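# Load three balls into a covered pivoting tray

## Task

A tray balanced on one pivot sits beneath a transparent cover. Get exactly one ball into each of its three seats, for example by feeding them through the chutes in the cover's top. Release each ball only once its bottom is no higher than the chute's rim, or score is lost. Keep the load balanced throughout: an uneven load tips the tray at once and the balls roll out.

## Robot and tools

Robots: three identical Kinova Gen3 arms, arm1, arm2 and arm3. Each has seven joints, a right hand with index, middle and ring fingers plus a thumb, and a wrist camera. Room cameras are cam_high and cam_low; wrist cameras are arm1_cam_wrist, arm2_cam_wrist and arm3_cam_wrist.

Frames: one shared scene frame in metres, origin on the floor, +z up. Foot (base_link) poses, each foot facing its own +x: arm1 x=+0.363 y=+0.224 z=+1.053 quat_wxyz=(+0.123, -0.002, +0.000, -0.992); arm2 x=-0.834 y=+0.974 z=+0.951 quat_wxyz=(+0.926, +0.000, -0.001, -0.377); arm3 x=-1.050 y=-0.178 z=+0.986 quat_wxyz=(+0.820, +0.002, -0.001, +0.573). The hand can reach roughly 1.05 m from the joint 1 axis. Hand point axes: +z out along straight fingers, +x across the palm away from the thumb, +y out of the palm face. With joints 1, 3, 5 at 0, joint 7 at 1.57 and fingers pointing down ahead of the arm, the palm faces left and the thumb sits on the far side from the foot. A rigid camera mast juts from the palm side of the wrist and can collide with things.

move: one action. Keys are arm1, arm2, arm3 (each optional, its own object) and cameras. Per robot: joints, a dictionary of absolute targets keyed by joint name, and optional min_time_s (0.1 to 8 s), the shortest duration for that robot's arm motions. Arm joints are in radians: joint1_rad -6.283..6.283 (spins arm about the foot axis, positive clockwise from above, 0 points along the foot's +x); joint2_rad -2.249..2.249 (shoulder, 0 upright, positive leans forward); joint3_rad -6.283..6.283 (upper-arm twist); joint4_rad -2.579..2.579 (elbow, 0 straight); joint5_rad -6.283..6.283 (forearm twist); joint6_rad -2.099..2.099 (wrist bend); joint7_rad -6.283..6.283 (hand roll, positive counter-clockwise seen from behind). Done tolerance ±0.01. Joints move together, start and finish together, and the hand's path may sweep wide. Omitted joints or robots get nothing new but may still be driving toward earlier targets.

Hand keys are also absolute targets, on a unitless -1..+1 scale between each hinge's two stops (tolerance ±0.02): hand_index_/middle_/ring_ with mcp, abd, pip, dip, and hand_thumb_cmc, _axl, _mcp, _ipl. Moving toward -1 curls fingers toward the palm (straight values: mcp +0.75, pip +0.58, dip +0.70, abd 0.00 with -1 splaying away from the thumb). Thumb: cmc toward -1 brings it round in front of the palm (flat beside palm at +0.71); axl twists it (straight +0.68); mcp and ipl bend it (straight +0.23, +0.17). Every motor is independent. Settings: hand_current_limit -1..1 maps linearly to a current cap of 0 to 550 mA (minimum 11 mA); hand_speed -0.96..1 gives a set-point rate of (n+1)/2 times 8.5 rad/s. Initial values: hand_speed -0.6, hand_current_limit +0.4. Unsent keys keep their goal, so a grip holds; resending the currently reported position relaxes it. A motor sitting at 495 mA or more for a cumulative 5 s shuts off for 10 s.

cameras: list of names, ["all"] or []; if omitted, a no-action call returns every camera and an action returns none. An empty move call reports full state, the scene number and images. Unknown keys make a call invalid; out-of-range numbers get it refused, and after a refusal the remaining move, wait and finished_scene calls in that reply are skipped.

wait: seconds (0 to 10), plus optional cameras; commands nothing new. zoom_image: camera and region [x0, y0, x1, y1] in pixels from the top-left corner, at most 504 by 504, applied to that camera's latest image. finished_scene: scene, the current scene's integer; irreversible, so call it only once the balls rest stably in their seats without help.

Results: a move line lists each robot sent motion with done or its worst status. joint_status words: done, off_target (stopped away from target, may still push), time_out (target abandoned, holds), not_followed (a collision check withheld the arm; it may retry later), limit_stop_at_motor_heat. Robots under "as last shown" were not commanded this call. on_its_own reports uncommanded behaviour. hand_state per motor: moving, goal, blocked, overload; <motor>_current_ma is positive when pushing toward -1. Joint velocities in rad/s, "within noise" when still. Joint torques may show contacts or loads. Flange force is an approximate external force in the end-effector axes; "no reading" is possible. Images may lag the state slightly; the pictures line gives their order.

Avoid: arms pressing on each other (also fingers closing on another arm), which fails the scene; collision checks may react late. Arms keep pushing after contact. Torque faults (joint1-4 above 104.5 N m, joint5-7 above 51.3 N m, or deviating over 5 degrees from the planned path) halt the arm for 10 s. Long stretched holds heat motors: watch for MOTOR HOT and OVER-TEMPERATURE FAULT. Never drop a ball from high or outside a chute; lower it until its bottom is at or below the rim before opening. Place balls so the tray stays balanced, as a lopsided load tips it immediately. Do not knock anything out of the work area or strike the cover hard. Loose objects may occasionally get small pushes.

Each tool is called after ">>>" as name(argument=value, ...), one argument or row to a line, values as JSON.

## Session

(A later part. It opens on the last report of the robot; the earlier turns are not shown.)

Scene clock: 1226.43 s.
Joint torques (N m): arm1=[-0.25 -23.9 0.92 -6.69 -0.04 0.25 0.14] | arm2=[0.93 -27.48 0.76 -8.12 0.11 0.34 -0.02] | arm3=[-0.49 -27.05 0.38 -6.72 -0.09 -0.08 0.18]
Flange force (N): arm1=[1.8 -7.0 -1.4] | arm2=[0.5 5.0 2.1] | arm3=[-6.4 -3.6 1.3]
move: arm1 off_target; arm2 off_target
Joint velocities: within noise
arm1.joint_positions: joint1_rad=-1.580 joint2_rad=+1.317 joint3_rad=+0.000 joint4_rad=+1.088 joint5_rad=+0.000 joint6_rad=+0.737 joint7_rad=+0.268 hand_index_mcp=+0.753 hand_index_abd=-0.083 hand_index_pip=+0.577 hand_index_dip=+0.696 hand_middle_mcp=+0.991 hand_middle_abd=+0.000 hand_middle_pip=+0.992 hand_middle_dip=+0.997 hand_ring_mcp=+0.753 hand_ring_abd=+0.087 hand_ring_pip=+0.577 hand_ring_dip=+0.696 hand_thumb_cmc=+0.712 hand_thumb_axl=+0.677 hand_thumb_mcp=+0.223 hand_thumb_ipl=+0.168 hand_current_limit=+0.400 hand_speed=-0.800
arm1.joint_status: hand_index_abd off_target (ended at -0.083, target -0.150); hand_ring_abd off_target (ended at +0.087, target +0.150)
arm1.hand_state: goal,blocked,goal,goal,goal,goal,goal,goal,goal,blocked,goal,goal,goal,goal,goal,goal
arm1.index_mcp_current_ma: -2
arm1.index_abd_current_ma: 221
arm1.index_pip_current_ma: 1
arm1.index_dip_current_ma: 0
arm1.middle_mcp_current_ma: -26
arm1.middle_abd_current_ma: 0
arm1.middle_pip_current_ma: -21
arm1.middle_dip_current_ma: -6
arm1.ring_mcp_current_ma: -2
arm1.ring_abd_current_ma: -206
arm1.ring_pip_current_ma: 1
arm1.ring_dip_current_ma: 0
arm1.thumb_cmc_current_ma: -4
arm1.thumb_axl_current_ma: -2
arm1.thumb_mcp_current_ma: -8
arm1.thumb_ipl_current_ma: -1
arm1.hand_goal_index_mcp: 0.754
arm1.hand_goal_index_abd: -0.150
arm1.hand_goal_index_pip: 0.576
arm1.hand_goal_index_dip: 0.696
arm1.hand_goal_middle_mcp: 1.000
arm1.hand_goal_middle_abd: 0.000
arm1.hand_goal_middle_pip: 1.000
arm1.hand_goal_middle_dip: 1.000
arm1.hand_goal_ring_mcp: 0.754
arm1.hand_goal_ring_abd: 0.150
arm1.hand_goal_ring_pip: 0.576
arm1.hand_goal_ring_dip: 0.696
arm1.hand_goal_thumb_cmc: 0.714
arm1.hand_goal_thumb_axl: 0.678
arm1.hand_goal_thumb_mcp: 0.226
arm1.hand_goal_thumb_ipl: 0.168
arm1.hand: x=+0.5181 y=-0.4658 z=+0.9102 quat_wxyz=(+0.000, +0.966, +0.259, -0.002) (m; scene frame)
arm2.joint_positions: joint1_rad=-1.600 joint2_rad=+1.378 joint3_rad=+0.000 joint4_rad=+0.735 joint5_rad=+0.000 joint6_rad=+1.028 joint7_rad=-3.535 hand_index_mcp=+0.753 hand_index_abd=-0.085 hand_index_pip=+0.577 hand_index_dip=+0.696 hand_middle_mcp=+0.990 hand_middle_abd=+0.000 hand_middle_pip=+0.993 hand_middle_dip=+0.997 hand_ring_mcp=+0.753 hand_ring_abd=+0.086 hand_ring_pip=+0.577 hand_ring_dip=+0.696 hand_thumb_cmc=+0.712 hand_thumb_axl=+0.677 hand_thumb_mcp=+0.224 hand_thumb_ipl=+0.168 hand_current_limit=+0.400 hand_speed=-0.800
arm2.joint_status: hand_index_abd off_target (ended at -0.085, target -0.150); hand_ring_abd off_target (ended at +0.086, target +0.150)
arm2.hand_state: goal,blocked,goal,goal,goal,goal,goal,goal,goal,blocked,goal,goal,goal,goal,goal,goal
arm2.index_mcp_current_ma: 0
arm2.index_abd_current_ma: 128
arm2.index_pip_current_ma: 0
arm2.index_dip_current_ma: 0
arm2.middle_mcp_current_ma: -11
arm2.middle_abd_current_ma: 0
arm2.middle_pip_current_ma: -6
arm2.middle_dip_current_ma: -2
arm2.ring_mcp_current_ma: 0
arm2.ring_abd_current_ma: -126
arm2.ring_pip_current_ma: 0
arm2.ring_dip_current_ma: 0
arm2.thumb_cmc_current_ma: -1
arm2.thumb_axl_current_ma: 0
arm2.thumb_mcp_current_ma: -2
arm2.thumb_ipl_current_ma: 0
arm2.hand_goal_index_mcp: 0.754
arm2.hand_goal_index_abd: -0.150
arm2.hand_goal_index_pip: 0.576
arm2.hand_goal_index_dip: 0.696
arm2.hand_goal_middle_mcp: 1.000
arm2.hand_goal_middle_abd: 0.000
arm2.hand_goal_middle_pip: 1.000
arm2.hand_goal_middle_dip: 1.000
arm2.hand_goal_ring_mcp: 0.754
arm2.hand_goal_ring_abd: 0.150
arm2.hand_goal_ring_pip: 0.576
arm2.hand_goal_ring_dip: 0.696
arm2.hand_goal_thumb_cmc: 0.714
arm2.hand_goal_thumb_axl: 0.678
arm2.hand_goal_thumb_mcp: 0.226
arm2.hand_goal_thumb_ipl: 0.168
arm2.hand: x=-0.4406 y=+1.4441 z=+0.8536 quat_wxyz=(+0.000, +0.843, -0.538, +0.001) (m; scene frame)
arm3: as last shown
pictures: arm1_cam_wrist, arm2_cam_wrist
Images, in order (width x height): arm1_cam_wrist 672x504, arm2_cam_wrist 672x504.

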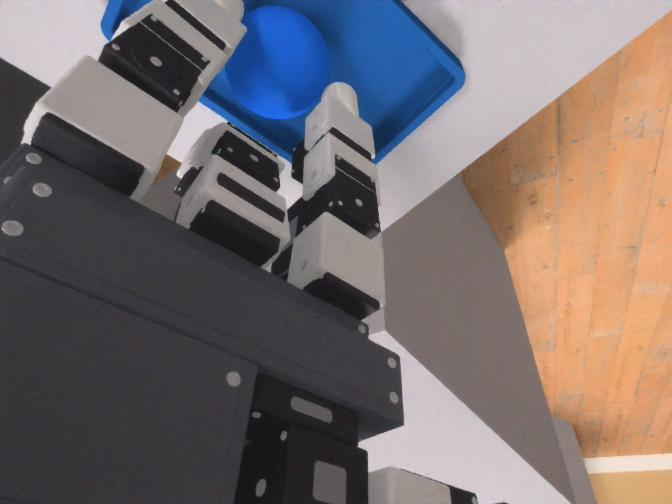

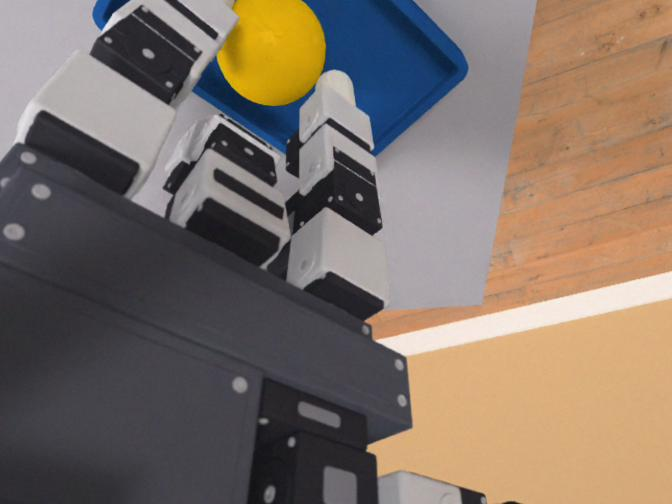

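>>> move(
  arm1={"joints":{"hand_index_abd":-0.19,"hand_ring_abd":0.19}},
  arm2={"joints":{"hand_index_abd":-0.22,"hand_ring_abd":0.22}},
  arm3={"joints":{"hand_index_abd":-0.22,"hand_ring_abd":0.22}},
)

>>> move(
  arm1={"joints":{"joint2_rad":1.1845,"joint4_rad":1.1418,"joint6_rad":0.8153},"min_time_s":2},
  arm2={"joints":{"joint2_rad":1.2721,"joint4_rad":0.7703,"joint6_rad":1.0992},"min_time_s":2},
  arm3={"joints":{"joint2_rad":1.2442,"joint4_rad":0.7703,"joint6_rad":1.1271},"min_time_s":2},
  cameras=["all"],
)

Scene clock: 1241.80 s.
Joint torques (N m): arm1=[-0.31 -24.03 0.9 -6.74 -0.05 0.25 0.14] | arm2=[0.99 -27.56 0.83 -8.14 0.2 0.39 -0.07] | arm3=[-0.39 -27.08 0.49 -6.54 -0.04 0.09 0.2]
Flange force (N): arm1=[1.7 -7.1 -1.2] | arm2=[0.5 5.1 2.2] | arm3=[-7.0 -3.7 1.7]
move: arm1 off_target; arm2 off_target; arm3 off_target
Joint velocities: within noise
arm1.joint_positions: joint1_rad=-1.580 joint2_rad=+1.317 joint3_rad=+0.000 joint4_rad=+1.088 joint5_rad=+0.000 joint6_rad=+0.737 joint7_rad=+0.268 hand_index_mcp=+0.753 hand_index_abd=-0.083 hand_index_pip=+0.577 hand_index_dip=+0.696 hand_middle_mcp=+0.991 hand_middle_abd=+0.000 hand_middle_pip=+0.992 hand_middle_dip=+0.997 hand_ring_mcp=+0.753 hand_ring_abd=+0.091 hand_ring_pip=+0.577 hand_ring_dip=+0.696 hand_thumb_cmc=+0.712 hand_thumb_axl=+0.677 hand_thumb_mcp=+0.223 hand_thumb_ipl=+0.168 hand_current_limit=+0.400 hand_speed=-0.800
arm1.joint_status: hand_index_abd off_target (ended at -0.083, target -0.190); hand_ring_abd off_target (ended at +0.091, target +0.190)
arm1.hand_state: goal,blocked,goal,goal,goal,goal,goal,goal,goal,blocked,goal,goal,goal,goal,goal,goal
arm1.index_mcp_current_ma: -2
arm1.index_abd_current_ma: 378
arm1.index_pip_current_ma: 1
arm1.index_dip_current_ma: 0
arm1.middle_mcp_current_ma: -26
arm1.middle_abd_current_ma: 0
arm1.middle_pip_current_ma: -21
arm1.middle_dip_current_ma: -6
arm1.ring_mcp_current_ma: -2
arm1.ring_abd_current_ma: -345
arm1.ring_pip_current_ma: 1
arm1.ring_dip_current_ma: 0
arm1.thumb_cmc_current_ma: -4
arm1.thumb_axl_current_ma: -2
arm1.thumb_mcp_current_ma: -8
arm1.thumb_ipl_current_ma: -1
arm1.hand_goal_index_mcp: 0.754
arm1.hand_goal_index_abd: -0.190
arm1.hand_goal_index_pip: 0.576
arm1.hand_goal_index_dip: 0.696
arm1.hand_goal_middle_mcp: 1.000
arm1.hand_goal_middle_abd: 0.000
arm1.hand_goal_middle_pip: 1.000
arm1.hand_goal_middle_dip: 1.000
arm1.hand_goal_ring_mcp: 0.754
arm1.hand_goal_ring_abd: 0.190
arm1.hand_goal_ring_pip: 0.576
arm1.hand_goal_ring_dip: 0.696
arm1.hand_goal_thumb_cmc: 0.714
arm1.hand_goal_thumb_axl: 0.678
arm1.hand_goal_thumb_mcp: 0.226
arm1.hand_goal_thumb_ipl: 0.168
arm1.hand: x=+0.5181 y=-0.4658 z=+0.9102 quat_wxyz=(+0.000, +0.966, +0.259, -0.002) (m; scene frame)
arm2.joint_positions: joint1_rad=-1.600 joint2_rad=+1.378 joint3_rad=+0.000 joint4_rad=+0.735 joint5_rad=+0.000 joint6_rad=+1.028 joint7_rad=-3.535 hand_index_mcp=+0.753 hand_index_abd=-0.090 hand_index_pip=+0.577 hand_index_dip=+0.696 hand_middle_mcp=+0.990 hand_middle_abd=+0.000 hand_middle_pip=+0.993 hand_middle_dip=+0.997 hand_ring_mcp=+0.753 hand_ring_abd=+0.090 hand_ring_pip=+0.577 hand_ring_dip=+0.696 hand_thumb_cmc=+0.712 hand_thumb_axl=+0.677 hand_thumb_mcp=+0.224 hand_thumb_ipl=+0.168 hand_current_limit=+0.400 hand_speed=-0.800
arm2.joint_status: hand_index_abd off_target (ended at -0.090, target -0.220); hand_ring_abd off_target (ended at +0.090, target +0.220)
arm2.hand_state: goal,blocked,goal,goal,goal,goal,goal,goal,goal,blocked,goal,goal,goal,goal,goal,goal
arm2.index_mcp_current_ma: 0
arm2.index_abd_current_ma: 350
arm2.index_pip_current_ma: 0
arm2.index_dip_current_ma: 0
arm2.middle_mcp_current_ma: -11
arm2.middle_abd_current_ma: 0
arm2.middle_pip_current_ma: -6
arm2.middle_dip_current_ma: -2
arm2.ring_mcp_current_ma: 0
arm2.ring_abd_current_ma: -349
arm2.ring_pip_current_ma: 0
arm2.ring_dip_current_ma: 0
arm2.thumb_cmc_current_ma: -1
arm2.thumb_axl_current_ma: 0
arm2.thumb_mcp_current_ma: -2
arm2.thumb_ipl_current_ma: 0
arm2.hand_goal_index_mcp: 0.754
arm2.hand_goal_index_abd: -0.220
arm2.hand_goal_index_pip: 0.576
arm2.hand_goal_index_dip: 0.696
arm2.hand_goal_middle_mcp: 1.000
arm2.hand_goal_middle_abd: 0.000
arm2.hand_goal_middle_pip: 1.000
arm2.hand_goal_middle_dip: 1.000
arm2.hand_goal_ring_mcp: 0.754
arm2.hand_goal_ring_abd: 0.220
arm2.hand_goal_ring_pip: 0.576
arm2.hand_goal_ring_dip: 0.696
arm2.hand_goal_thumb_cmc: 0.714
arm2.hand_goal_thumb_axl: 0.678
arm2.hand_goal_thumb_mcp: 0.226
arm2.hand_goal_thumb_ipl: 0.168
arm2.hand: x=-0.4407 y=+1.4441 z=+0.8535 quat_wxyz=(+0.000, +0.843, -0.538, +0.001) (m; scene frame)
arm3.joint_positions: joint1_rad=-1.694 joint2_rad=+1.328 joint3_rad=+0.000 joint4_rad=+0.755 joint5_rad=+0.000 joint6_rad=+1.058 joint7_rad=-4.324 hand_index_mcp=+0.753 hand_index_abd=-0.088 hand_index_pip=+0.577 hand_index_dip=+0.696 hand_middle_mcp=+0.991 hand_middle_abd=+0.000 hand_middle_pip=+0.993 hand_middle_dip=+0.997 hand_ring_mcp=+0.753 hand_ring_abd=+0.094 hand_ring_pip=+0.577 hand_ring_dip=+0.696 hand_thumb_cmc=+0.713 hand_thumb_axl=+0.677 hand_thumb_mcp=+0.223 hand_thumb_ipl=+0.168 hand_current_limit=+0.400 hand_speed=-0.800
arm3.joint_status: hand_index_abd off_target (ended at -0.088, target -0.220); hand_ring_abd off_target (ended at +0.094, target +0.220)
arm3.hand_state: goal,blocked,goal,goal,goal,goal,goal,goal,goal,blocked,goal,goal,goal,goal,goal,goal
arm3.index_mcp_current_ma: 0
arm3.index_abd_current_ma: 308
arm3.index_pip_current_ma: 0
arm3.index_dip_current_ma: 0
arm3.middle_mcp_current_ma: -6
arm3.middle_abd_current_ma: 0
arm3.middle_pip_current_ma: -4
arm3.middle_dip_current_ma: -1
arm3.ring_mcp_current_ma: 0
arm3.ring_abd_current_ma: -285
arm3.ring_pip_current_ma: 0
arm3.ring_dip_current_ma: 0
arm3.thumb_cmc_current_ma: 0
arm3.thumb_axl_current_ma: 0
arm3.thumb_mcp_current_ma: -1
arm3.thumb_ipl_current_ma: 0
arm3.hand_goal_index_mcp: 0.754
arm3.hand_goal_index_abd: -0.220
arm3.hand_goal_index_pip: 0.576
arm3.hand_goal_index_dip: 0.696
arm3.hand_goal_middle_mcp: 1.000
arm3.hand_goal_middle_abd: 0.000
arm3.hand_goal_middle_pip: 1.000
arm3.hand_goal_middle_dip: 1.000
arm3.hand_goal_ring_mcp: 0.754
arm3.hand_goal_ring_abd: 0.220
arm3.hand_goal_ring_pip: 0.576
arm3.hand_goal_ring_dip: 0.696
arm3.hand_goal_thumb_cmc: 0.714
arm3.hand_goal_thumb_axl: 0.678
arm3.hand_goal_thumb_mcp: 0.226
arm3.hand_goal_thumb_ipl: 0.168
arm3.hand: x=-1.7182 y=-0.0876 z=+0.9161 quat_wxyz=(-0.002, +0.997, +0.081, +0.000) (m; scene frame)
pictures: none

Scene clock: 1244.13 s.
Joint torques (N m): arm1=[-0.46 -23.49 0.78 -7.06 -0.1 0.31 0.14] | arm2=[0.84 -27.32 0.77 -8.44 0.09 0.35 -0.03] | arm3=[-0.5 -27 0.35 -7.02 -0.09 -0.05 0.17]
Flange force (N): arm1=[1.4 -6.8 -0.6] | arm2=[0.5 4.6 2.6] | arm3=[-6.4 -3.6 1.0]
move: arm1 done; arm2 done; arm3 done
Joint velocities: within noise
arm1.joint_positions: joint1_rad=-1.580 joint2_rad=+1.185 joint3_rad=+0.000 joint4_rad=+1.142 joint5_rad=+0.000 joint6_rad=+0.815 joint7_rad=+0.268 hand_index_mcp=+0.753 hand_index_abd=-0.184 hand_index_pip=+0.577 hand_index_dip=+0.696 hand_middle_mcp=+0.991 hand_middle_abd=+0.000 hand_middle_pip=+0.992 hand_middle_dip=+0.997 hand_ring_mcp=+0.753 hand_ring_abd=+0.185 hand_ring_pip=+0.577 hand_ring_dip=+0.696 hand_thumb_cmc=+0.712 hand_thumb_axl=+0.677 hand_thumb_mcp=+0.223 hand_thumb_ipl=+0.168 hand_current_limit=+0.400 hand_speed=-0.800
arm1.joint_status: all done
arm1.hand_state: goal,goal,goal,goal,goal,goal,goal,goal,goal,goal,goal,goal,goal,goal,goal,goal
arm1.index_mcp_current_ma: -2
arm1.index_abd_current_ma: 13
arm1.index_pip_current_ma: 1
arm1.index_dip_current_ma: 0
arm1.middle_mcp_current_ma: -26
arm1.middle_abd_current_ma: 0
arm1.middle_pip_current_ma: -21
arm1.middle_dip_current_ma: -6
arm1.ring_mcp_current_ma: -2
arm1.ring_abd_current_ma: -9
arm1.ring_pip_current_ma: 1
arm1.ring_dip_current_ma: 0
arm1.thumb_cmc_current_ma: -4
arm1.thumb_axl_current_ma: -2
arm1.thumb_mcp_current_ma: -8
arm1.thumb_ipl_current_ma: -1
arm1.hand_goal_index_mcp: 0.754
arm1.hand_goal_index_abd: -0.190
arm1.hand_goal_index_pip: 0.576
arm1.hand_goal_index_dip: 0.696
arm1.hand_goal_middle_mcp: 1.000
arm1.hand_goal_middle_abd: 0.000
arm1.hand_goal_middle_pip: 1.000
arm1.hand_goal_middle_dip: 1.000
arm1.hand_goal_ring_mcp: 0.754
arm1.hand_goal_ring_abd: 0.190
arm1.hand_goal_ring_pip: 0.576
arm1.hand_goal_ring_dip: 0.696
arm1.hand_goal_thumb_cmc: 0.714
arm1.hand_goal_thumb_axl: 0.678
arm1.hand_goal_thumb_mcp: 0.226
arm1.hand_goal_thumb_ipl: 0.168
arm1.on_its_own: hand_index_abd moved -0.101 to your old target -0.190; hand_ring_abd moved +0.094 to your old target +0.190
arm1.hand: x=+0.5183 y=-0.4656 z=+0.9801 quat_wxyz=(+0.000, +0.966, +0.259, -0.002) (m; scene frame)
arm2.joint_positions: joint1_rad=-1.600 joint2_rad=+1.272 joint3_rad=+0.000 joint4_rad=+0.770 joint5_rad=+0.000 joint6_rad=+1.099 joint7_rad=-3.535 hand_index_mcp=+0.753 hand_index_abd=-0.215 hand_index_pip=+0.577 hand_index_dip=+0.696 hand_middle_mcp=+0.990 hand_middle_abd=+0.000 hand_middle_pip=+0.993 hand_middle_dip=+0.997 hand_ring_mcp=+0.753 hand_ring_abd=+0.214 hand_ring_pip=+0.577 hand_ring_dip=+0.696 hand_thumb_cmc=+0.712 hand_thumb_axl=+0.677 hand_thumb_mcp=+0.224 hand_thumb_ipl=+0.168 hand_current_limit=+0.400 hand_speed=-0.800
arm2.joint_status: all done
arm2.hand_state: goal,goal,goal,goal,goal,goal,goal,goal,goal,goal,goal,goal,goal,goal,goal,goal
arm2.index_mcp_current_ma: 0
arm2.index_abd_current_ma: 4
arm2.index_pip_current_ma: 0
arm2.index_dip_current_ma: 0
arm2.middle_mcp_current_ma: -11
arm2.middle_abd_current_ma: 0
arm2.middle_pip_current_ma: -6
arm2.middle_dip_current_ma: -2
arm2.ring_mcp_current_ma: 0
arm2.ring_abd_current_ma: -4
arm2.ring_pip_current_ma: 0
arm2.ring_dip_current_ma: 0
arm2.thumb_cmc_current_ma: -1
arm2.thumb_axl_current_ma: 0
arm2.thumb_mcp_current_ma: -2
arm2.thumb_ipl_current_ma: 0
arm2.hand_goal_index_mcp: 0.754
arm2.hand_goal_index_abd: -0.220
arm2.hand_goal_index_pip: 0.576
arm2.hand_goal_index_dip: 0.696
arm2.hand_goal_middle_mcp: 1.000
arm2.hand_goal_middle_abd: 0.000
arm2.hand_goal_middle_pip: 1.000
arm2.hand_goal_middle_dip: 1.000
arm2.hand_goal_ring_mcp: 0.754
arm2.hand_goal_ring_abd: 0.220
arm2.hand_goal_ring_pip: 0.576
arm2.hand_goal_ring_dip: 0.696
arm2.hand_goal_thumb_cmc: 0.714
arm2.hand_goal_thumb_axl: 0.678
arm2.hand_goal_thumb_mcp: 0.226
arm2.hand_goal_thumb_ipl: 0.168
arm2.on_its_own: hand_index_abd moved -0.125 to your old target -0.220; hand_ring_abd moved +0.124 to your old target +0.220
arm2.hand: x=-0.4408 y=+1.4441 z=+0.9165 quat_wxyz=(+0.000, +0.843, -0.538, +0.001) (m; scene frame)
arm3.joint_positions: joint1_rad=-1.694 joint2_rad=+1.244 joint3_rad=+0.000 joint4_rad=+0.770 joint5_rad=+0.000 joint6_rad=+1.127 joint7_rad=-4.324 hand_index_mcp=+0.753 hand_index_abd=-0.214 hand_index_pip=+0.577 hand_index_dip=+0.696 hand_middle_mcp=+0.991 hand_middle_abd=+0.000 hand_middle_pip=+0.993 hand_middle_dip=+0.997 hand_ring_mcp=+0.753 hand_ring_abd=+0.214 hand_ring_pip=+0.577 hand_ring_dip=+0.696 hand_thumb_cmc=+0.713 hand_thumb_axl=+0.677 hand_thumb_mcp=+0.223 hand_thumb_ipl=+0.168 hand_current_limit=+0.400 hand_speed=-0.800
arm3.joint_status: all done
arm3.hand_state: goal,goal,goal,goal,goal,goal,goal,goal,goal,goal,goal,goal,goal,goal,goal,goal
arm3.index_mcp_current_ma: 0
arm3.index_abd_current_ma: 2
arm3.index_pip_current_ma: 0
arm3.index_dip_current_ma: 0
arm3.middle_mcp_current_ma: -6
arm3.middle_abd_current_ma: 0
arm3.middle_pip_current_ma: -4
arm3.middle_dip_current_ma: -1
arm3.ring_mcp_current_ma: 0
arm3.ring_abd_current_ma: -2
arm3.ring_pip_current_ma: 0
arm3.ring_dip_current_ma: 0
arm3.thumb_cmc_current_ma: 0
arm3.thumb_axl_current_ma: 0
arm3.thumb_mcp_current_ma: -1
arm3.thumb_ipl_current_ma: 0
arm3.hand_goal_index_mcp: 0.754
arm3.hand_goal_index_abd: -0.220
arm3.hand_goal_index_pip: 0.576
arm3.hand_goal_index_dip: 0.696
arm3.hand_goal_middle_mcp: 1.000
arm3.hand_goal_middle_abd: 0.000
arm3.hand_goal_middle_pip: 1.000
arm3.hand_goal_middle_dip: 1.000
arm3.hand_goal_ring_mcp: 0.754
arm3.hand_goal_ring_abd: 0.220
arm3.hand_goal_ring_pip: 0.576
arm3.hand_goal_ring_dip: 0.696
arm3.hand_goal_thumb_cmc: 0.714
arm3.hand_goal_thumb_axl: 0.678
arm3.hand_goal_thumb_mcp: 0.226
arm3.hand_goal_thumb_ipl: 0.168
arm3.on_its_own: hand_index_abd moved -0.126 to your old target -0.220; hand_ring_abd moved +0.119 to your old target +0.220
arm3.hand: x=-1.7182 y=-0.0878 z=+0.9692 quat_wxyz=(-0.002, +0.997, +0.081, +0.000) (m; scene frame)
pictures: arm1_cam_wrist, arm2_cam_wrist, arm3_cam_wrist, cam_high, cam_low
Images, in order (width x height): arm1_cam_wrist 672x504, arm2_cam_wrist 672x504, arm3_cam_wrist 672x504, cam_high 672x504, cam_low 672x504.

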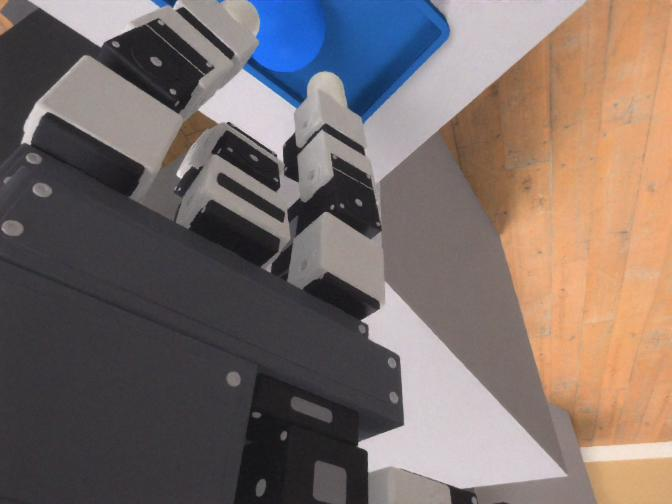

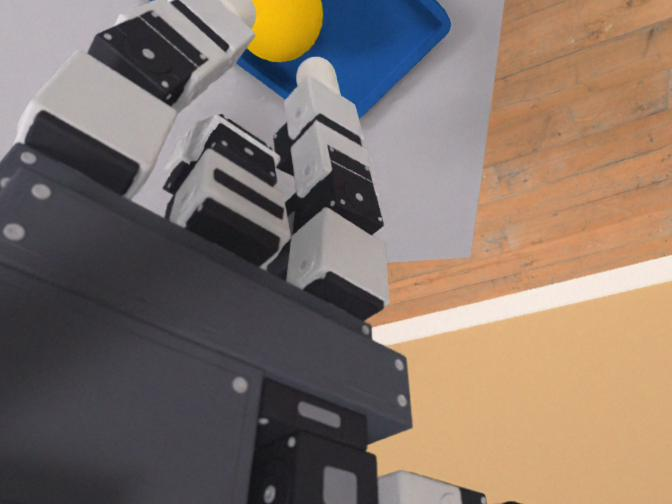

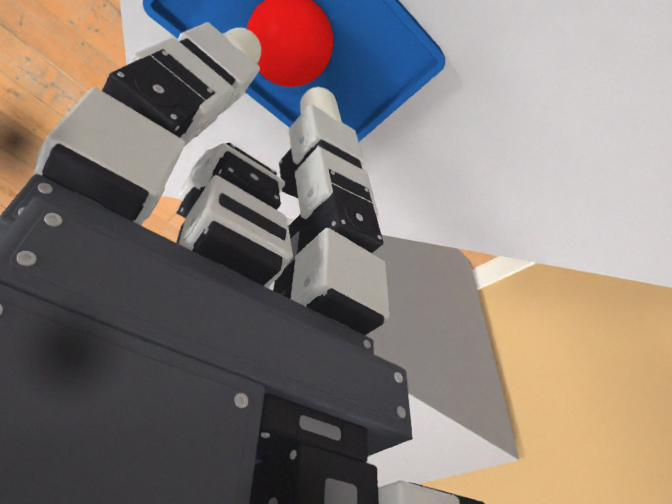

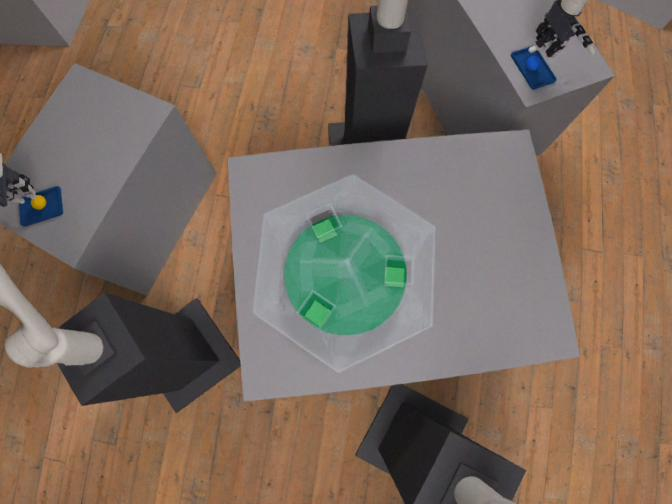

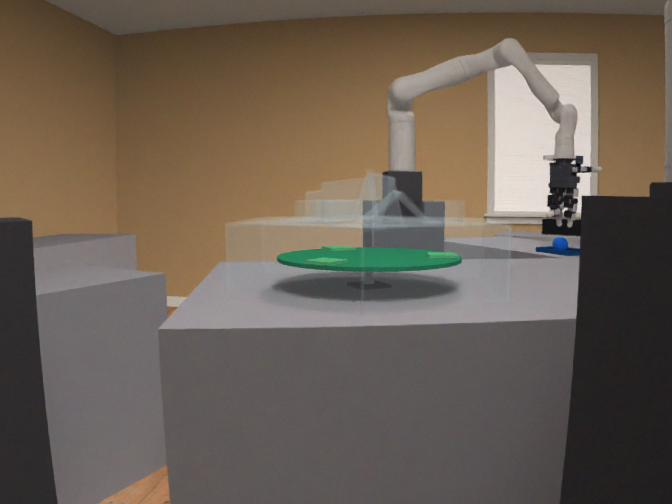

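>>> move(
  arm1={"joints":{"joint1_rad":-1.5752,"joint2_rad":1.3218,"joint4_rad":1.1285,"joint6_rad":0.6913,"joint7_rad":0.2726,"hand_index_abd":0.12,"hand_ring_abd":-0.12,"hand_speed":0.2,"hand_current_limit":0.7},"min_time_s":2.5},
  arm2={"joints":{"joint1_rad":-1.5956,"joint2_rad":1.4261,"joint4_rad":0.6645,"joint6_rad":1.0510,"joint7_rad":-3.5310,"hand_index_abd":0.12,"hand_ring_abd":-0.12,"hand_speed":0.2,"hand_current_limit":0.7},"min_time_s":2.5},
  arm3={"joints":{"joint2_rad":1.3530,"joint4_rad":0.7456,"joint6_rad":1.0430,"hand_index_abd":0.12,"hand_ring_abd":-0.12,"hand_speed":0.2,"hand_current_limit":0.7},"min_time_s":2.5},
)

>>> move(
  arm1={"joints":{"hand_index_abd":-0.15,"hand_ring_abd":0.15,"hand_speed":-0.8}},
  arm2={"joints":{"hand_index_abd":-0.15,"hand_ring_abd":0.15,"hand_speed":-0.8}},
  arm3={"joints":{"hand_index_abd":-0.15,"hand_ring_abd":0.15,"hand_speed":-0.8}},
  cameras=["arm1_cam_wrist","arm2_cam_wrist","arm3_cam_wrist"],
)

Scene clock: 1329.97 s.
Joint torques (N m): arm1=[-0.44 -23.52 0.73 -6.3 -0.11 0.32 0.11] | arm2=[0.85 -27.9 0.72 -8.18 0.09 0.35 -0.04] | arm3=[-0.49 -27.28 0.41 -6.69 -0.09 -0.04 0.17]
Flange force (N): arm1=[1.3 -6.7 -1.6] | arm2=[0.5 4.5 2.3] | arm3=[-6.5 -3.6 1.8]
move: arm1 done; arm2 done; arm3 done
Joint velocities: within noise
arm1.joint_positions: joint1_rad=-1.575 joint2_rad=+1.322 joint3_rad=+0.000 joint4_rad=+1.128 joint5_rad=+0.000 joint6_rad=+0.691 joint7_rad=+0.273 hand_index_mcp=+0.753 hand_index_abd=+0.115 hand_index_pip=+0.577 hand_index_dip=+0.696 hand_middle_mcp=+0.991 hand_middle_abd=+0.000 hand_middle_pip=+0.992 hand_middle_dip=+0.997 hand_ring_mcp=+0.753 hand_ring_abd=-0.116 hand_ring_pip=+0.577 hand_ring_dip=+0.696 hand_thumb_cmc=+0.712 hand_thumb_axl=+0.677 hand_thumb_mcp=+0.223 hand_thumb_ipl=+0.168 hand_current_limit=+0.700 hand_speed=+0.200
arm1.joint_status: all done
arm1.hand_state: goal,goal,goal,goal,goal,goal,goal,goal,goal,goal,goal,goal,goal,goal,goal,goal
arm1.index_mcp_current_ma: -2
arm1.index_abd_current_ma: -10
arm1.index_pip_current_ma: 1
arm1.index_dip_current_ma: 0
arm1.middle_mcp_current_ma: -26
arm1.middle_abd_current_ma: 0
arm1.middle_pip_current_ma: -21
arm1.middle_dip_current_ma: -6
arm1.ring_mcp_current_ma: -2
arm1.ring_abd_current_ma: 7
arm1.ring_pip_current_ma: 1
arm1.ring_dip_current_ma: 0
arm1.thumb_cmc_current_ma: -4
arm1.thumb_axl_current_ma: -2
arm1.thumb_mcp_current_ma: -8
arm1.thumb_ipl_current_ma: -1
arm1.hand_goal_index_mcp: 0.754
arm1.hand_goal_index_abd: 0.120
arm1.hand_goal_index_pip: 0.576
arm1.hand_goal_index_dip: 0.696
arm1.hand_goal_middle_mcp: 1.000
arm1.hand_goal_middle_abd: 0.000
arm1.hand_goal_middle_pip: 1.000
arm1.hand_goal_middle_dip: 1.000
arm1.hand_goal_ring_mcp: 0.754
arm1.hand_goal_ring_abd: -0.120
arm1.hand_goal_ring_pip: 0.576
arm1.hand_goal_ring_dip: 0.696
arm1.hand_goal_thumb_cmc: 0.714
arm1.hand_goal_thumb_axl: 0.678
arm1.hand_goal_thumb_mcp: 0.226
arm1.hand_goal_thumb_ipl: 0.168
arm1.hand: x=+0.5124 y=-0.4564 z=+0.8987 quat_wxyz=(+0.000, +0.966, +0.259, -0.002) (m; scene frame)
arm2.joint_positions: joint1_rad=-1.596 joint2_rad=+1.426 joint3_rad=+0.000 joint4_rad=+0.665 joint5_rad=+0.000 joint6_rad=+1.051 joint7_rad=-3.531 hand_index_mcp=+0.753 hand_index_abd=+0.116 hand_index_pip=+0.577 hand_index_dip=+0.696 hand_middle_mcp=+0.990 hand_middle_abd=+0.000 hand_middle_pip=+0.994 hand_middle_dip=+0.997 hand_ring_mcp=+0.753 hand_ring_abd=-0.115 hand_ring_pip=+0.577 hand_ring_dip=+0.696 hand_thumb_cmc=+0.712 hand_thumb_axl=+0.677 hand_thumb_mcp=+0.224 hand_thumb_ipl=+0.168 hand_current_limit=+0.700 hand_speed=+0.200
arm2.joint_status: all done
arm2.hand_state: goal,goal,goal,goal,goal,goal,goal,goal,goal,goal,goal,goal,goal,goal,goal,goal
arm2.index_mcp_current_ma: 0
arm2.index_abd_current_ma: -3
arm2.index_pip_current_ma: 0
arm2.index_dip_current_ma: 0
arm2.middle_mcp_current_ma: -11
arm2.middle_abd_current_ma: 0
arm2.middle_pip_current_ma: -6
arm2.middle_dip_current_ma: -2
arm2.ring_mcp_current_ma: 0
arm2.ring_abd_current_ma: 3
arm2.ring_pip_current_ma: 0
arm2.ring_dip_current_ma: 0
arm2.thumb_cmc_current_ma: -1
arm2.thumb_axl_current_ma: 0
arm2.thumb_mcp_current_ma: -2
arm2.thumb_ipl_current_ma: 0
arm2.hand_goal_index_mcp: 0.754
arm2.hand_goal_index_abd: 0.120
arm2.hand_goal_index_pip: 0.576
arm2.hand_goal_index_dip: 0.696
arm2.hand_goal_middle_mcp: 1.000
arm2.hand_goal_middle_abd: 0.000
arm2.hand_goal_middle_pip: 1.000
arm2.hand_goal_middle_dip: 1.000
arm2.hand_goal_ring_mcp: 0.754
arm2.hand_goal_ring_abd: -0.120
arm2.hand_goal_ring_pip: 0.576
arm2.hand_goal_ring_dip: 0.696
arm2.hand_goal_thumb_cmc: 0.714
arm2.hand_goal_thumb_axl: 0.678
arm2.hand_goal_thumb_mcp: 0.226
arm2.hand_goal_thumb_ipl: 0.168
arm2.hand: x=-0.4338 y=+1.4472 z=+0.8401 quat_wxyz=(+0.000, +0.843, -0.538, +0.001) (m; scene frame)
arm3.joint_positions: joint1_rad=-1.694 joint2_rad=+1.353 joint3_rad=+0.000 joint4_rad=+0.746 joint5_rad=+0.000 joint6_rad=+1.043 joint7_rad=-4.324 hand_index_mcp=+0.753 hand_index_abd=+0.116 hand_index_pip=+0.577 hand_index_dip=+0.696 hand_middle_mcp=+0.991 hand_middle_abd=+0.000 hand_middle_pip=+0.993 hand_middle_dip=+0.997 hand_ring_mcp=+0.753 hand_ring_abd=-0.116 hand_ring_pip=+0.577 hand_ring_dip=+0.696 hand_thumb_cmc=+0.713 hand_thumb_axl=+0.677 hand_thumb_mcp=+0.223 hand_thumb_ipl=+0.168 hand_current_limit=+0.700 hand_speed=+0.200
arm3.joint_status: all done
arm3.hand_state: goal,goal,goal,goal,goal,goal,goal,goal,goal,goal,goal,goal,goal,goal,goal,goal
arm3.index_mcp_current_ma: 0
arm3.index_abd_current_ma: -1
arm3.index_pip_current_ma: 0
arm3.index_dip_current_ma: 0
arm3.middle_mcp_current_ma: -6
arm3.middle_abd_current_ma: 0
arm3.middle_pip_current_ma: -4
arm3.middle_dip_current_ma: -1
arm3.ring_mcp_current_ma: 0
arm3.ring_abd_current_ma: 1
arm3.ring_pip_current_ma: 0
arm3.ring_dip_current_ma: 0
arm3.thumb_cmc_current_ma: 0
arm3.thumb_axl_current_ma: 0
arm3.thumb_mcp_current_ma: -1
arm3.thumb_ipl_current_ma: 0
arm3.hand_goal_index_mcp: 0.754
arm3.hand_goal_index_abd: 0.120
arm3.hand_goal_index_pip: 0.576
arm3.hand_goal_index_dip: 0.696
arm3.hand_goal_middle_mcp: 1.000
arm3.hand_goal_middle_abd: 0.000
arm3.hand_goal_middle_pip: 1.000
arm3.hand_goal_middle_dip: 1.000
arm3.hand_goal_ring_mcp: 0.754
arm3.hand_goal_ring_abd: -0.120
arm3.hand_goal_ring_pip: 0.576
arm3.hand_goal_ring_dip: 0.696
arm3.hand_goal_thumb_cmc: 0.714
arm3.hand_goal_thumb_axl: 0.678
arm3.hand_goal_thumb_mcp: 0.226
arm3.hand_goal_thumb_ipl: 0.168
arm3.hand: x=-1.7182 y=-0.0875 z=+0.9018 quat_wxyz=(-0.002, +0.997, +0.081, +0.000) (m; scene frame)
pictures: none

Scene clock: 1330.73 s.
Joint torques (N m): arm1=[-0.26 -22.4 0.96 -5.96 0.01 0.26 0.13] | arm2=[0.79 -27.05 0.66 -7.97 0.03 0.31 -0.04] | arm3=[-0.41 -27.23 0.47 -6.6 -0.04 0.01 0.17]
Flange force (N): arm1=[1.6 -6.6 -3.5] | arm2=[0.9 5.4 0.8] | arm3=[-6.8 -3.7 1.8]
move: arm1 off_target; arm2 off_target; arm3 off_target
Joint velocities: within noise
arm1.joint_positions: joint1_rad=-1.575 joint2_rad=+1.322 joint3_rad=+0.000 joint4_rad=+1.128 joint5_rad=+0.000 joint6_rad=+0.691 joint7_rad=+0.273 hand_index_mcp=+0.753 hand_index_abd=-0.064 hand_index_pip=+0.577 hand_index_dip=+0.696 hand_middle_mcp=+0.991 hand_middle_abd=+0.000 hand_middle_pip=+0.992 hand_middle_dip=+0.997 hand_ring_mcp=+0.753 hand_ring_abd=+0.075 hand_ring_pip=+0.577 hand_ring_dip=+0.696 hand_thumb_cmc=+0.712 hand_thumb_axl=+0.677 hand_thumb_mcp=+0.223 hand_thumb_ipl=+0.168 hand_current_limit=+0.700 hand_speed=-0.800
arm1.joint_status: hand_index_abd off_target (ended at -0.064, target -0.150); hand_ring_abd off_target (ended at +0.075, target +0.150); the others done
arm1.hand_state: goal,blocked,goal,goal,goal,goal,goal,goal,goal,blocked,goal,goal,goal,goal,goal,goal
arm1.index_mcp_current_ma: -2
arm1.index_abd_current_ma: 294
arm1.index_pip_current_ma: 1
arm1.index_dip_current_ma: 0
arm1.middle_mcp_current_ma: -26
arm1.middle_abd_current_ma: 0
arm1.middle_pip_current_ma: -21
arm1.middle_dip_current_ma: -6
arm1.ring_mcp_current_ma: -2
arm1.ring_abd_current_ma: -249
arm1.ring_pip_current_ma: 1
arm1.ring_dip_current_ma: 0
arm1.thumb_cmc_current_ma: -4
arm1.thumb_axl_current_ma: -2
arm1.thumb_mcp_current_ma: -8
arm1.thumb_ipl_current_ma: -1
arm1.hand_goal_index_mcp: 0.754
arm1.hand_goal_index_abd: -0.150
arm1.hand_goal_index_pip: 0.576
arm1.hand_goal_index_dip: 0.696
arm1.hand_goal_middle_mcp: 1.000
arm1.hand_goal_middle_abd: 0.000
arm1.hand_goal_middle_pip: 1.000
arm1.hand_goal_middle_dip: 1.000
arm1.hand_goal_ring_mcp: 0.754
arm1.hand_goal_ring_abd: 0.150
arm1.hand_goal_ring_pip: 0.576
arm1.hand_goal_ring_dip: 0.696
arm1.hand_goal_thumb_cmc: 0.714
arm1.hand_goal_thumb_axl: 0.678
arm1.hand_goal_thumb_mcp: 0.226
arm1.hand_goal_thumb_ipl: 0.168
arm1.hand: x=+0.5124 y=-0.4564 z=+0.8987 quat_wxyz=(+0.000, +0.966, +0.259, -0.002) (m; scene frame)
arm2.joint_positions: joint1_rad=-1.596 joint2_rad=+1.426 joint3_rad=+0.000 joint4_rad=+0.664 joint5_rad=+0.000 joint6_rad=+1.051 joint7_rad=-3.531 hand_index_mcp=+0.753 hand_index_abd=-0.072 hand_index_pip=+0.577 hand_index_dip=+0.696 hand_middle_mcp=+0.990 hand_middle_abd=+0.000 hand_middle_pip=+0.994 hand_middle_dip=+0.997 hand_ring_mcp=+0.753 hand_ring_abd=+0.071 hand_ring_pip=+0.577 hand_ring_dip=+0.696 hand_thumb_cmc=+0.712 hand_thumb_axl=+0.677 hand_thumb_mcp=+0.224 hand_thumb_ipl=+0.168 hand_current_limit=+0.700 hand_speed=-0.800
arm2.joint_status: hand_index_abd off_target (ended at -0.072, target -0.150); hand_ring_abd off_target (ended at +0.071, target +0.150); the others done
arm2.hand_state: goal,blocked,goal,goal,goal,goal,goal,goal,goal,blocked,goal,goal,goal,goal,goal,goal
arm2.index_mcp_current_ma: 0
arm2.index_abd_current_ma: 166
arm2.index_pip_current_ma: 0
arm2.index_dip_current_ma: 0
arm2.middle_mcp_current_ma: -11
arm2.middle_abd_current_ma: 0
arm2.middle_pip_current_ma: -6
arm2.middle_dip_current_ma: -2
arm2.ring_mcp_current_ma: 0
arm2.ring_abd_current_ma: -170
arm2.ring_pip_current_ma: 0
arm2.ring_dip_current_ma: 0
arm2.thumb_cmc_current_ma: -1
arm2.thumb_axl_current_ma: 0
arm2.thumb_mcp_current_ma: -2
arm2.thumb_ipl_current_ma: 0
arm2.hand_goal_index_mcp: 0.754
arm2.hand_goal_index_abd: -0.150
arm2.hand_goal_index_pip: 0.576
arm2.hand_goal_index_dip: 0.696
arm2.hand_goal_middle_mcp: 1.000
arm2.hand_goal_middle_abd: 0.000
arm2.hand_goal_middle_pip: 1.000
arm2.hand_goal_middle_dip: 1.000
arm2.hand_goal_ring_mcp: 0.754
arm2.hand_goal_ring_abd: 0.150
arm2.hand_goal_ring_pip: 0.576
arm2.hand_goal_ring_dip: 0.696
arm2.hand_goal_thumb_cmc: 0.714
arm2.hand_goal_thumb_axl: 0.678
arm2.hand_goal_thumb_mcp: 0.226
arm2.hand_goal_thumb_ipl: 0.168
arm2.hand: x=-0.4338 y=+1.4472 z=+0.8400 quat_wxyz=(+0.000, +0.843, -0.538, +0.001) (m; scene frame)
arm3.joint_positions: joint1_rad=-1.694 joint2_rad=+1.353 joint3_rad=+0.000 joint4_rad=+0.746 joint5_rad=+0.000 joint6_rad=+1.043 joint7_rad=-4.324 hand_index_mcp=+0.753 hand_index_abd=-0.077 hand_index_pip=+0.577 hand_index_dip=+0.696 hand_middle_mcp=+0.991 hand_middle_abd=+0.000 hand_middle_pip=+0.993 hand_middle_dip=+0.997 hand_ring_mcp=+0.753 hand_ring_abd=+0.078 hand_ring_pip=+0.577 hand_ring_dip=+0.696 hand_thumb_cmc=+0.713 hand_thumb_axl=+0.677 hand_thumb_mcp=+0.223 hand_thumb_ipl=+0.168 hand_current_limit=+0.700 hand_speed=-0.800
arm3.joint_status: hand_index_abd off_target (ended at -0.077, target -0.150); hand_ring_abd off_target (ended at +0.078, target +0.150); the others done
arm3.hand_state: goal,blocked,goal,goal,goal,goal,goal,goal,goal,blocked,goal,goal,goal,goal,goal,goal
arm3.index_mcp_current_ma: 0
arm3.index_abd_current_ma: 121
arm3.index_pip_current_ma: 0
arm3.index_dip_current_ma: 0
arm3.middle_mcp_current_ma: -6
arm3.middle_abd_current_ma: 0
arm3.middle_pip_current_ma: -4
arm3.middle_dip_current_ma: -1
arm3.ring_mcp_current_ma: 0
arm3.ring_abd_current_ma: -118
arm3.ring_pip_current_ma: 0
arm3.ring_dip_current_ma: 0
arm3.thumb_cmc_current_ma: 0
arm3.thumb_axl_current_ma: 0
arm3.thumb_mcp_current_ma: -1
arm3.thumb_ipl_current_ma: 0
arm3.hand_goal_index_mcp: 0.754
arm3.hand_goal_index_abd: -0.150
arm3.hand_goal_index_pip: 0.576
arm3.hand_goal_index_dip: 0.696
arm3.hand_goal_middle_mcp: 1.000
arm3.hand_goal_middle_abd: 0.000
arm3.hand_goal_middle_pip: 1.000
arm3.hand_goal_middle_dip: 1.000
arm3.hand_goal_ring_mcp: 0.754
arm3.hand_goal_ring_abd: 0.150
arm3.hand_goal_ring_pip: 0.576
arm3.hand_goal_ring_dip: 0.696
arm3.hand_goal_thumb_cmc: 0.714
arm3.hand_goal_thumb_axl: 0.678
arm3.hand_goal_thumb_mcp: 0.226
arm3.hand_goal_thumb_ipl: 0.168
arm3.hand: x=-1.7182 y=-0.0875 z=+0.9018 quat_wxyz=(-0.002, +0.997, +0.081, +0.000) (m; scene frame)
pictures: arm1_cam_wrist, arm2_cam_wrist, arm3_cam_wrist
Images, in order (width x height): arm1_cam_wrist 672x504, arm2_cam_wrist 672x504, arm3_cam_wrist 672x504.

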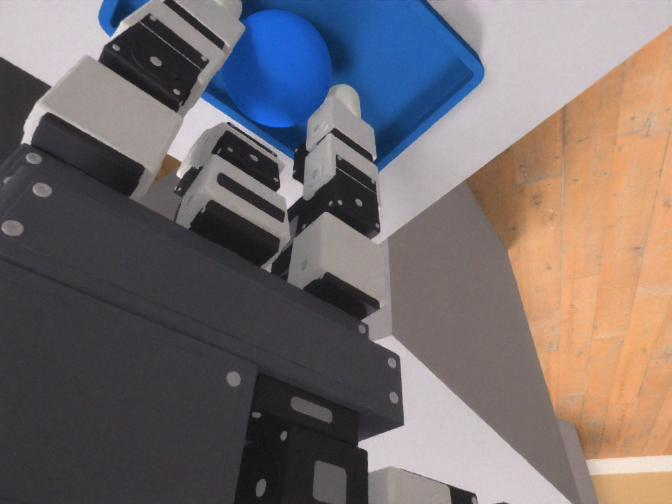

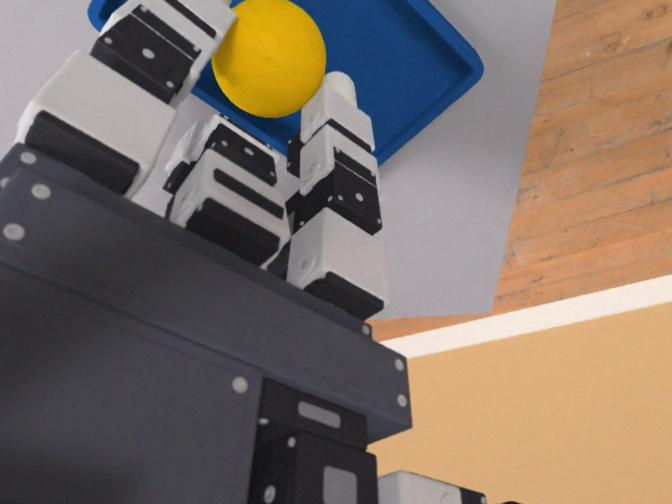

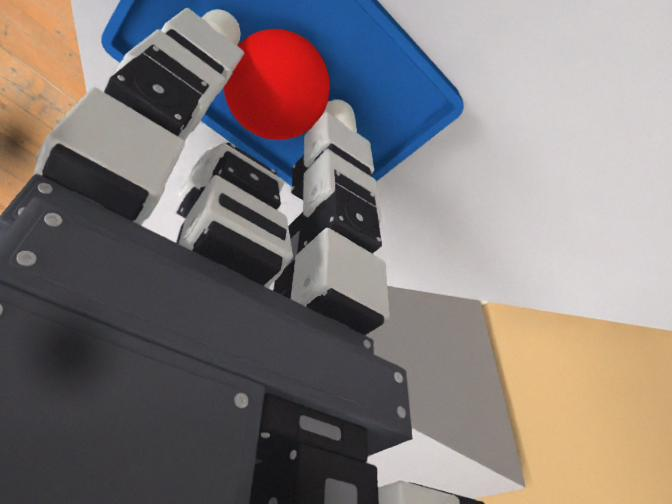

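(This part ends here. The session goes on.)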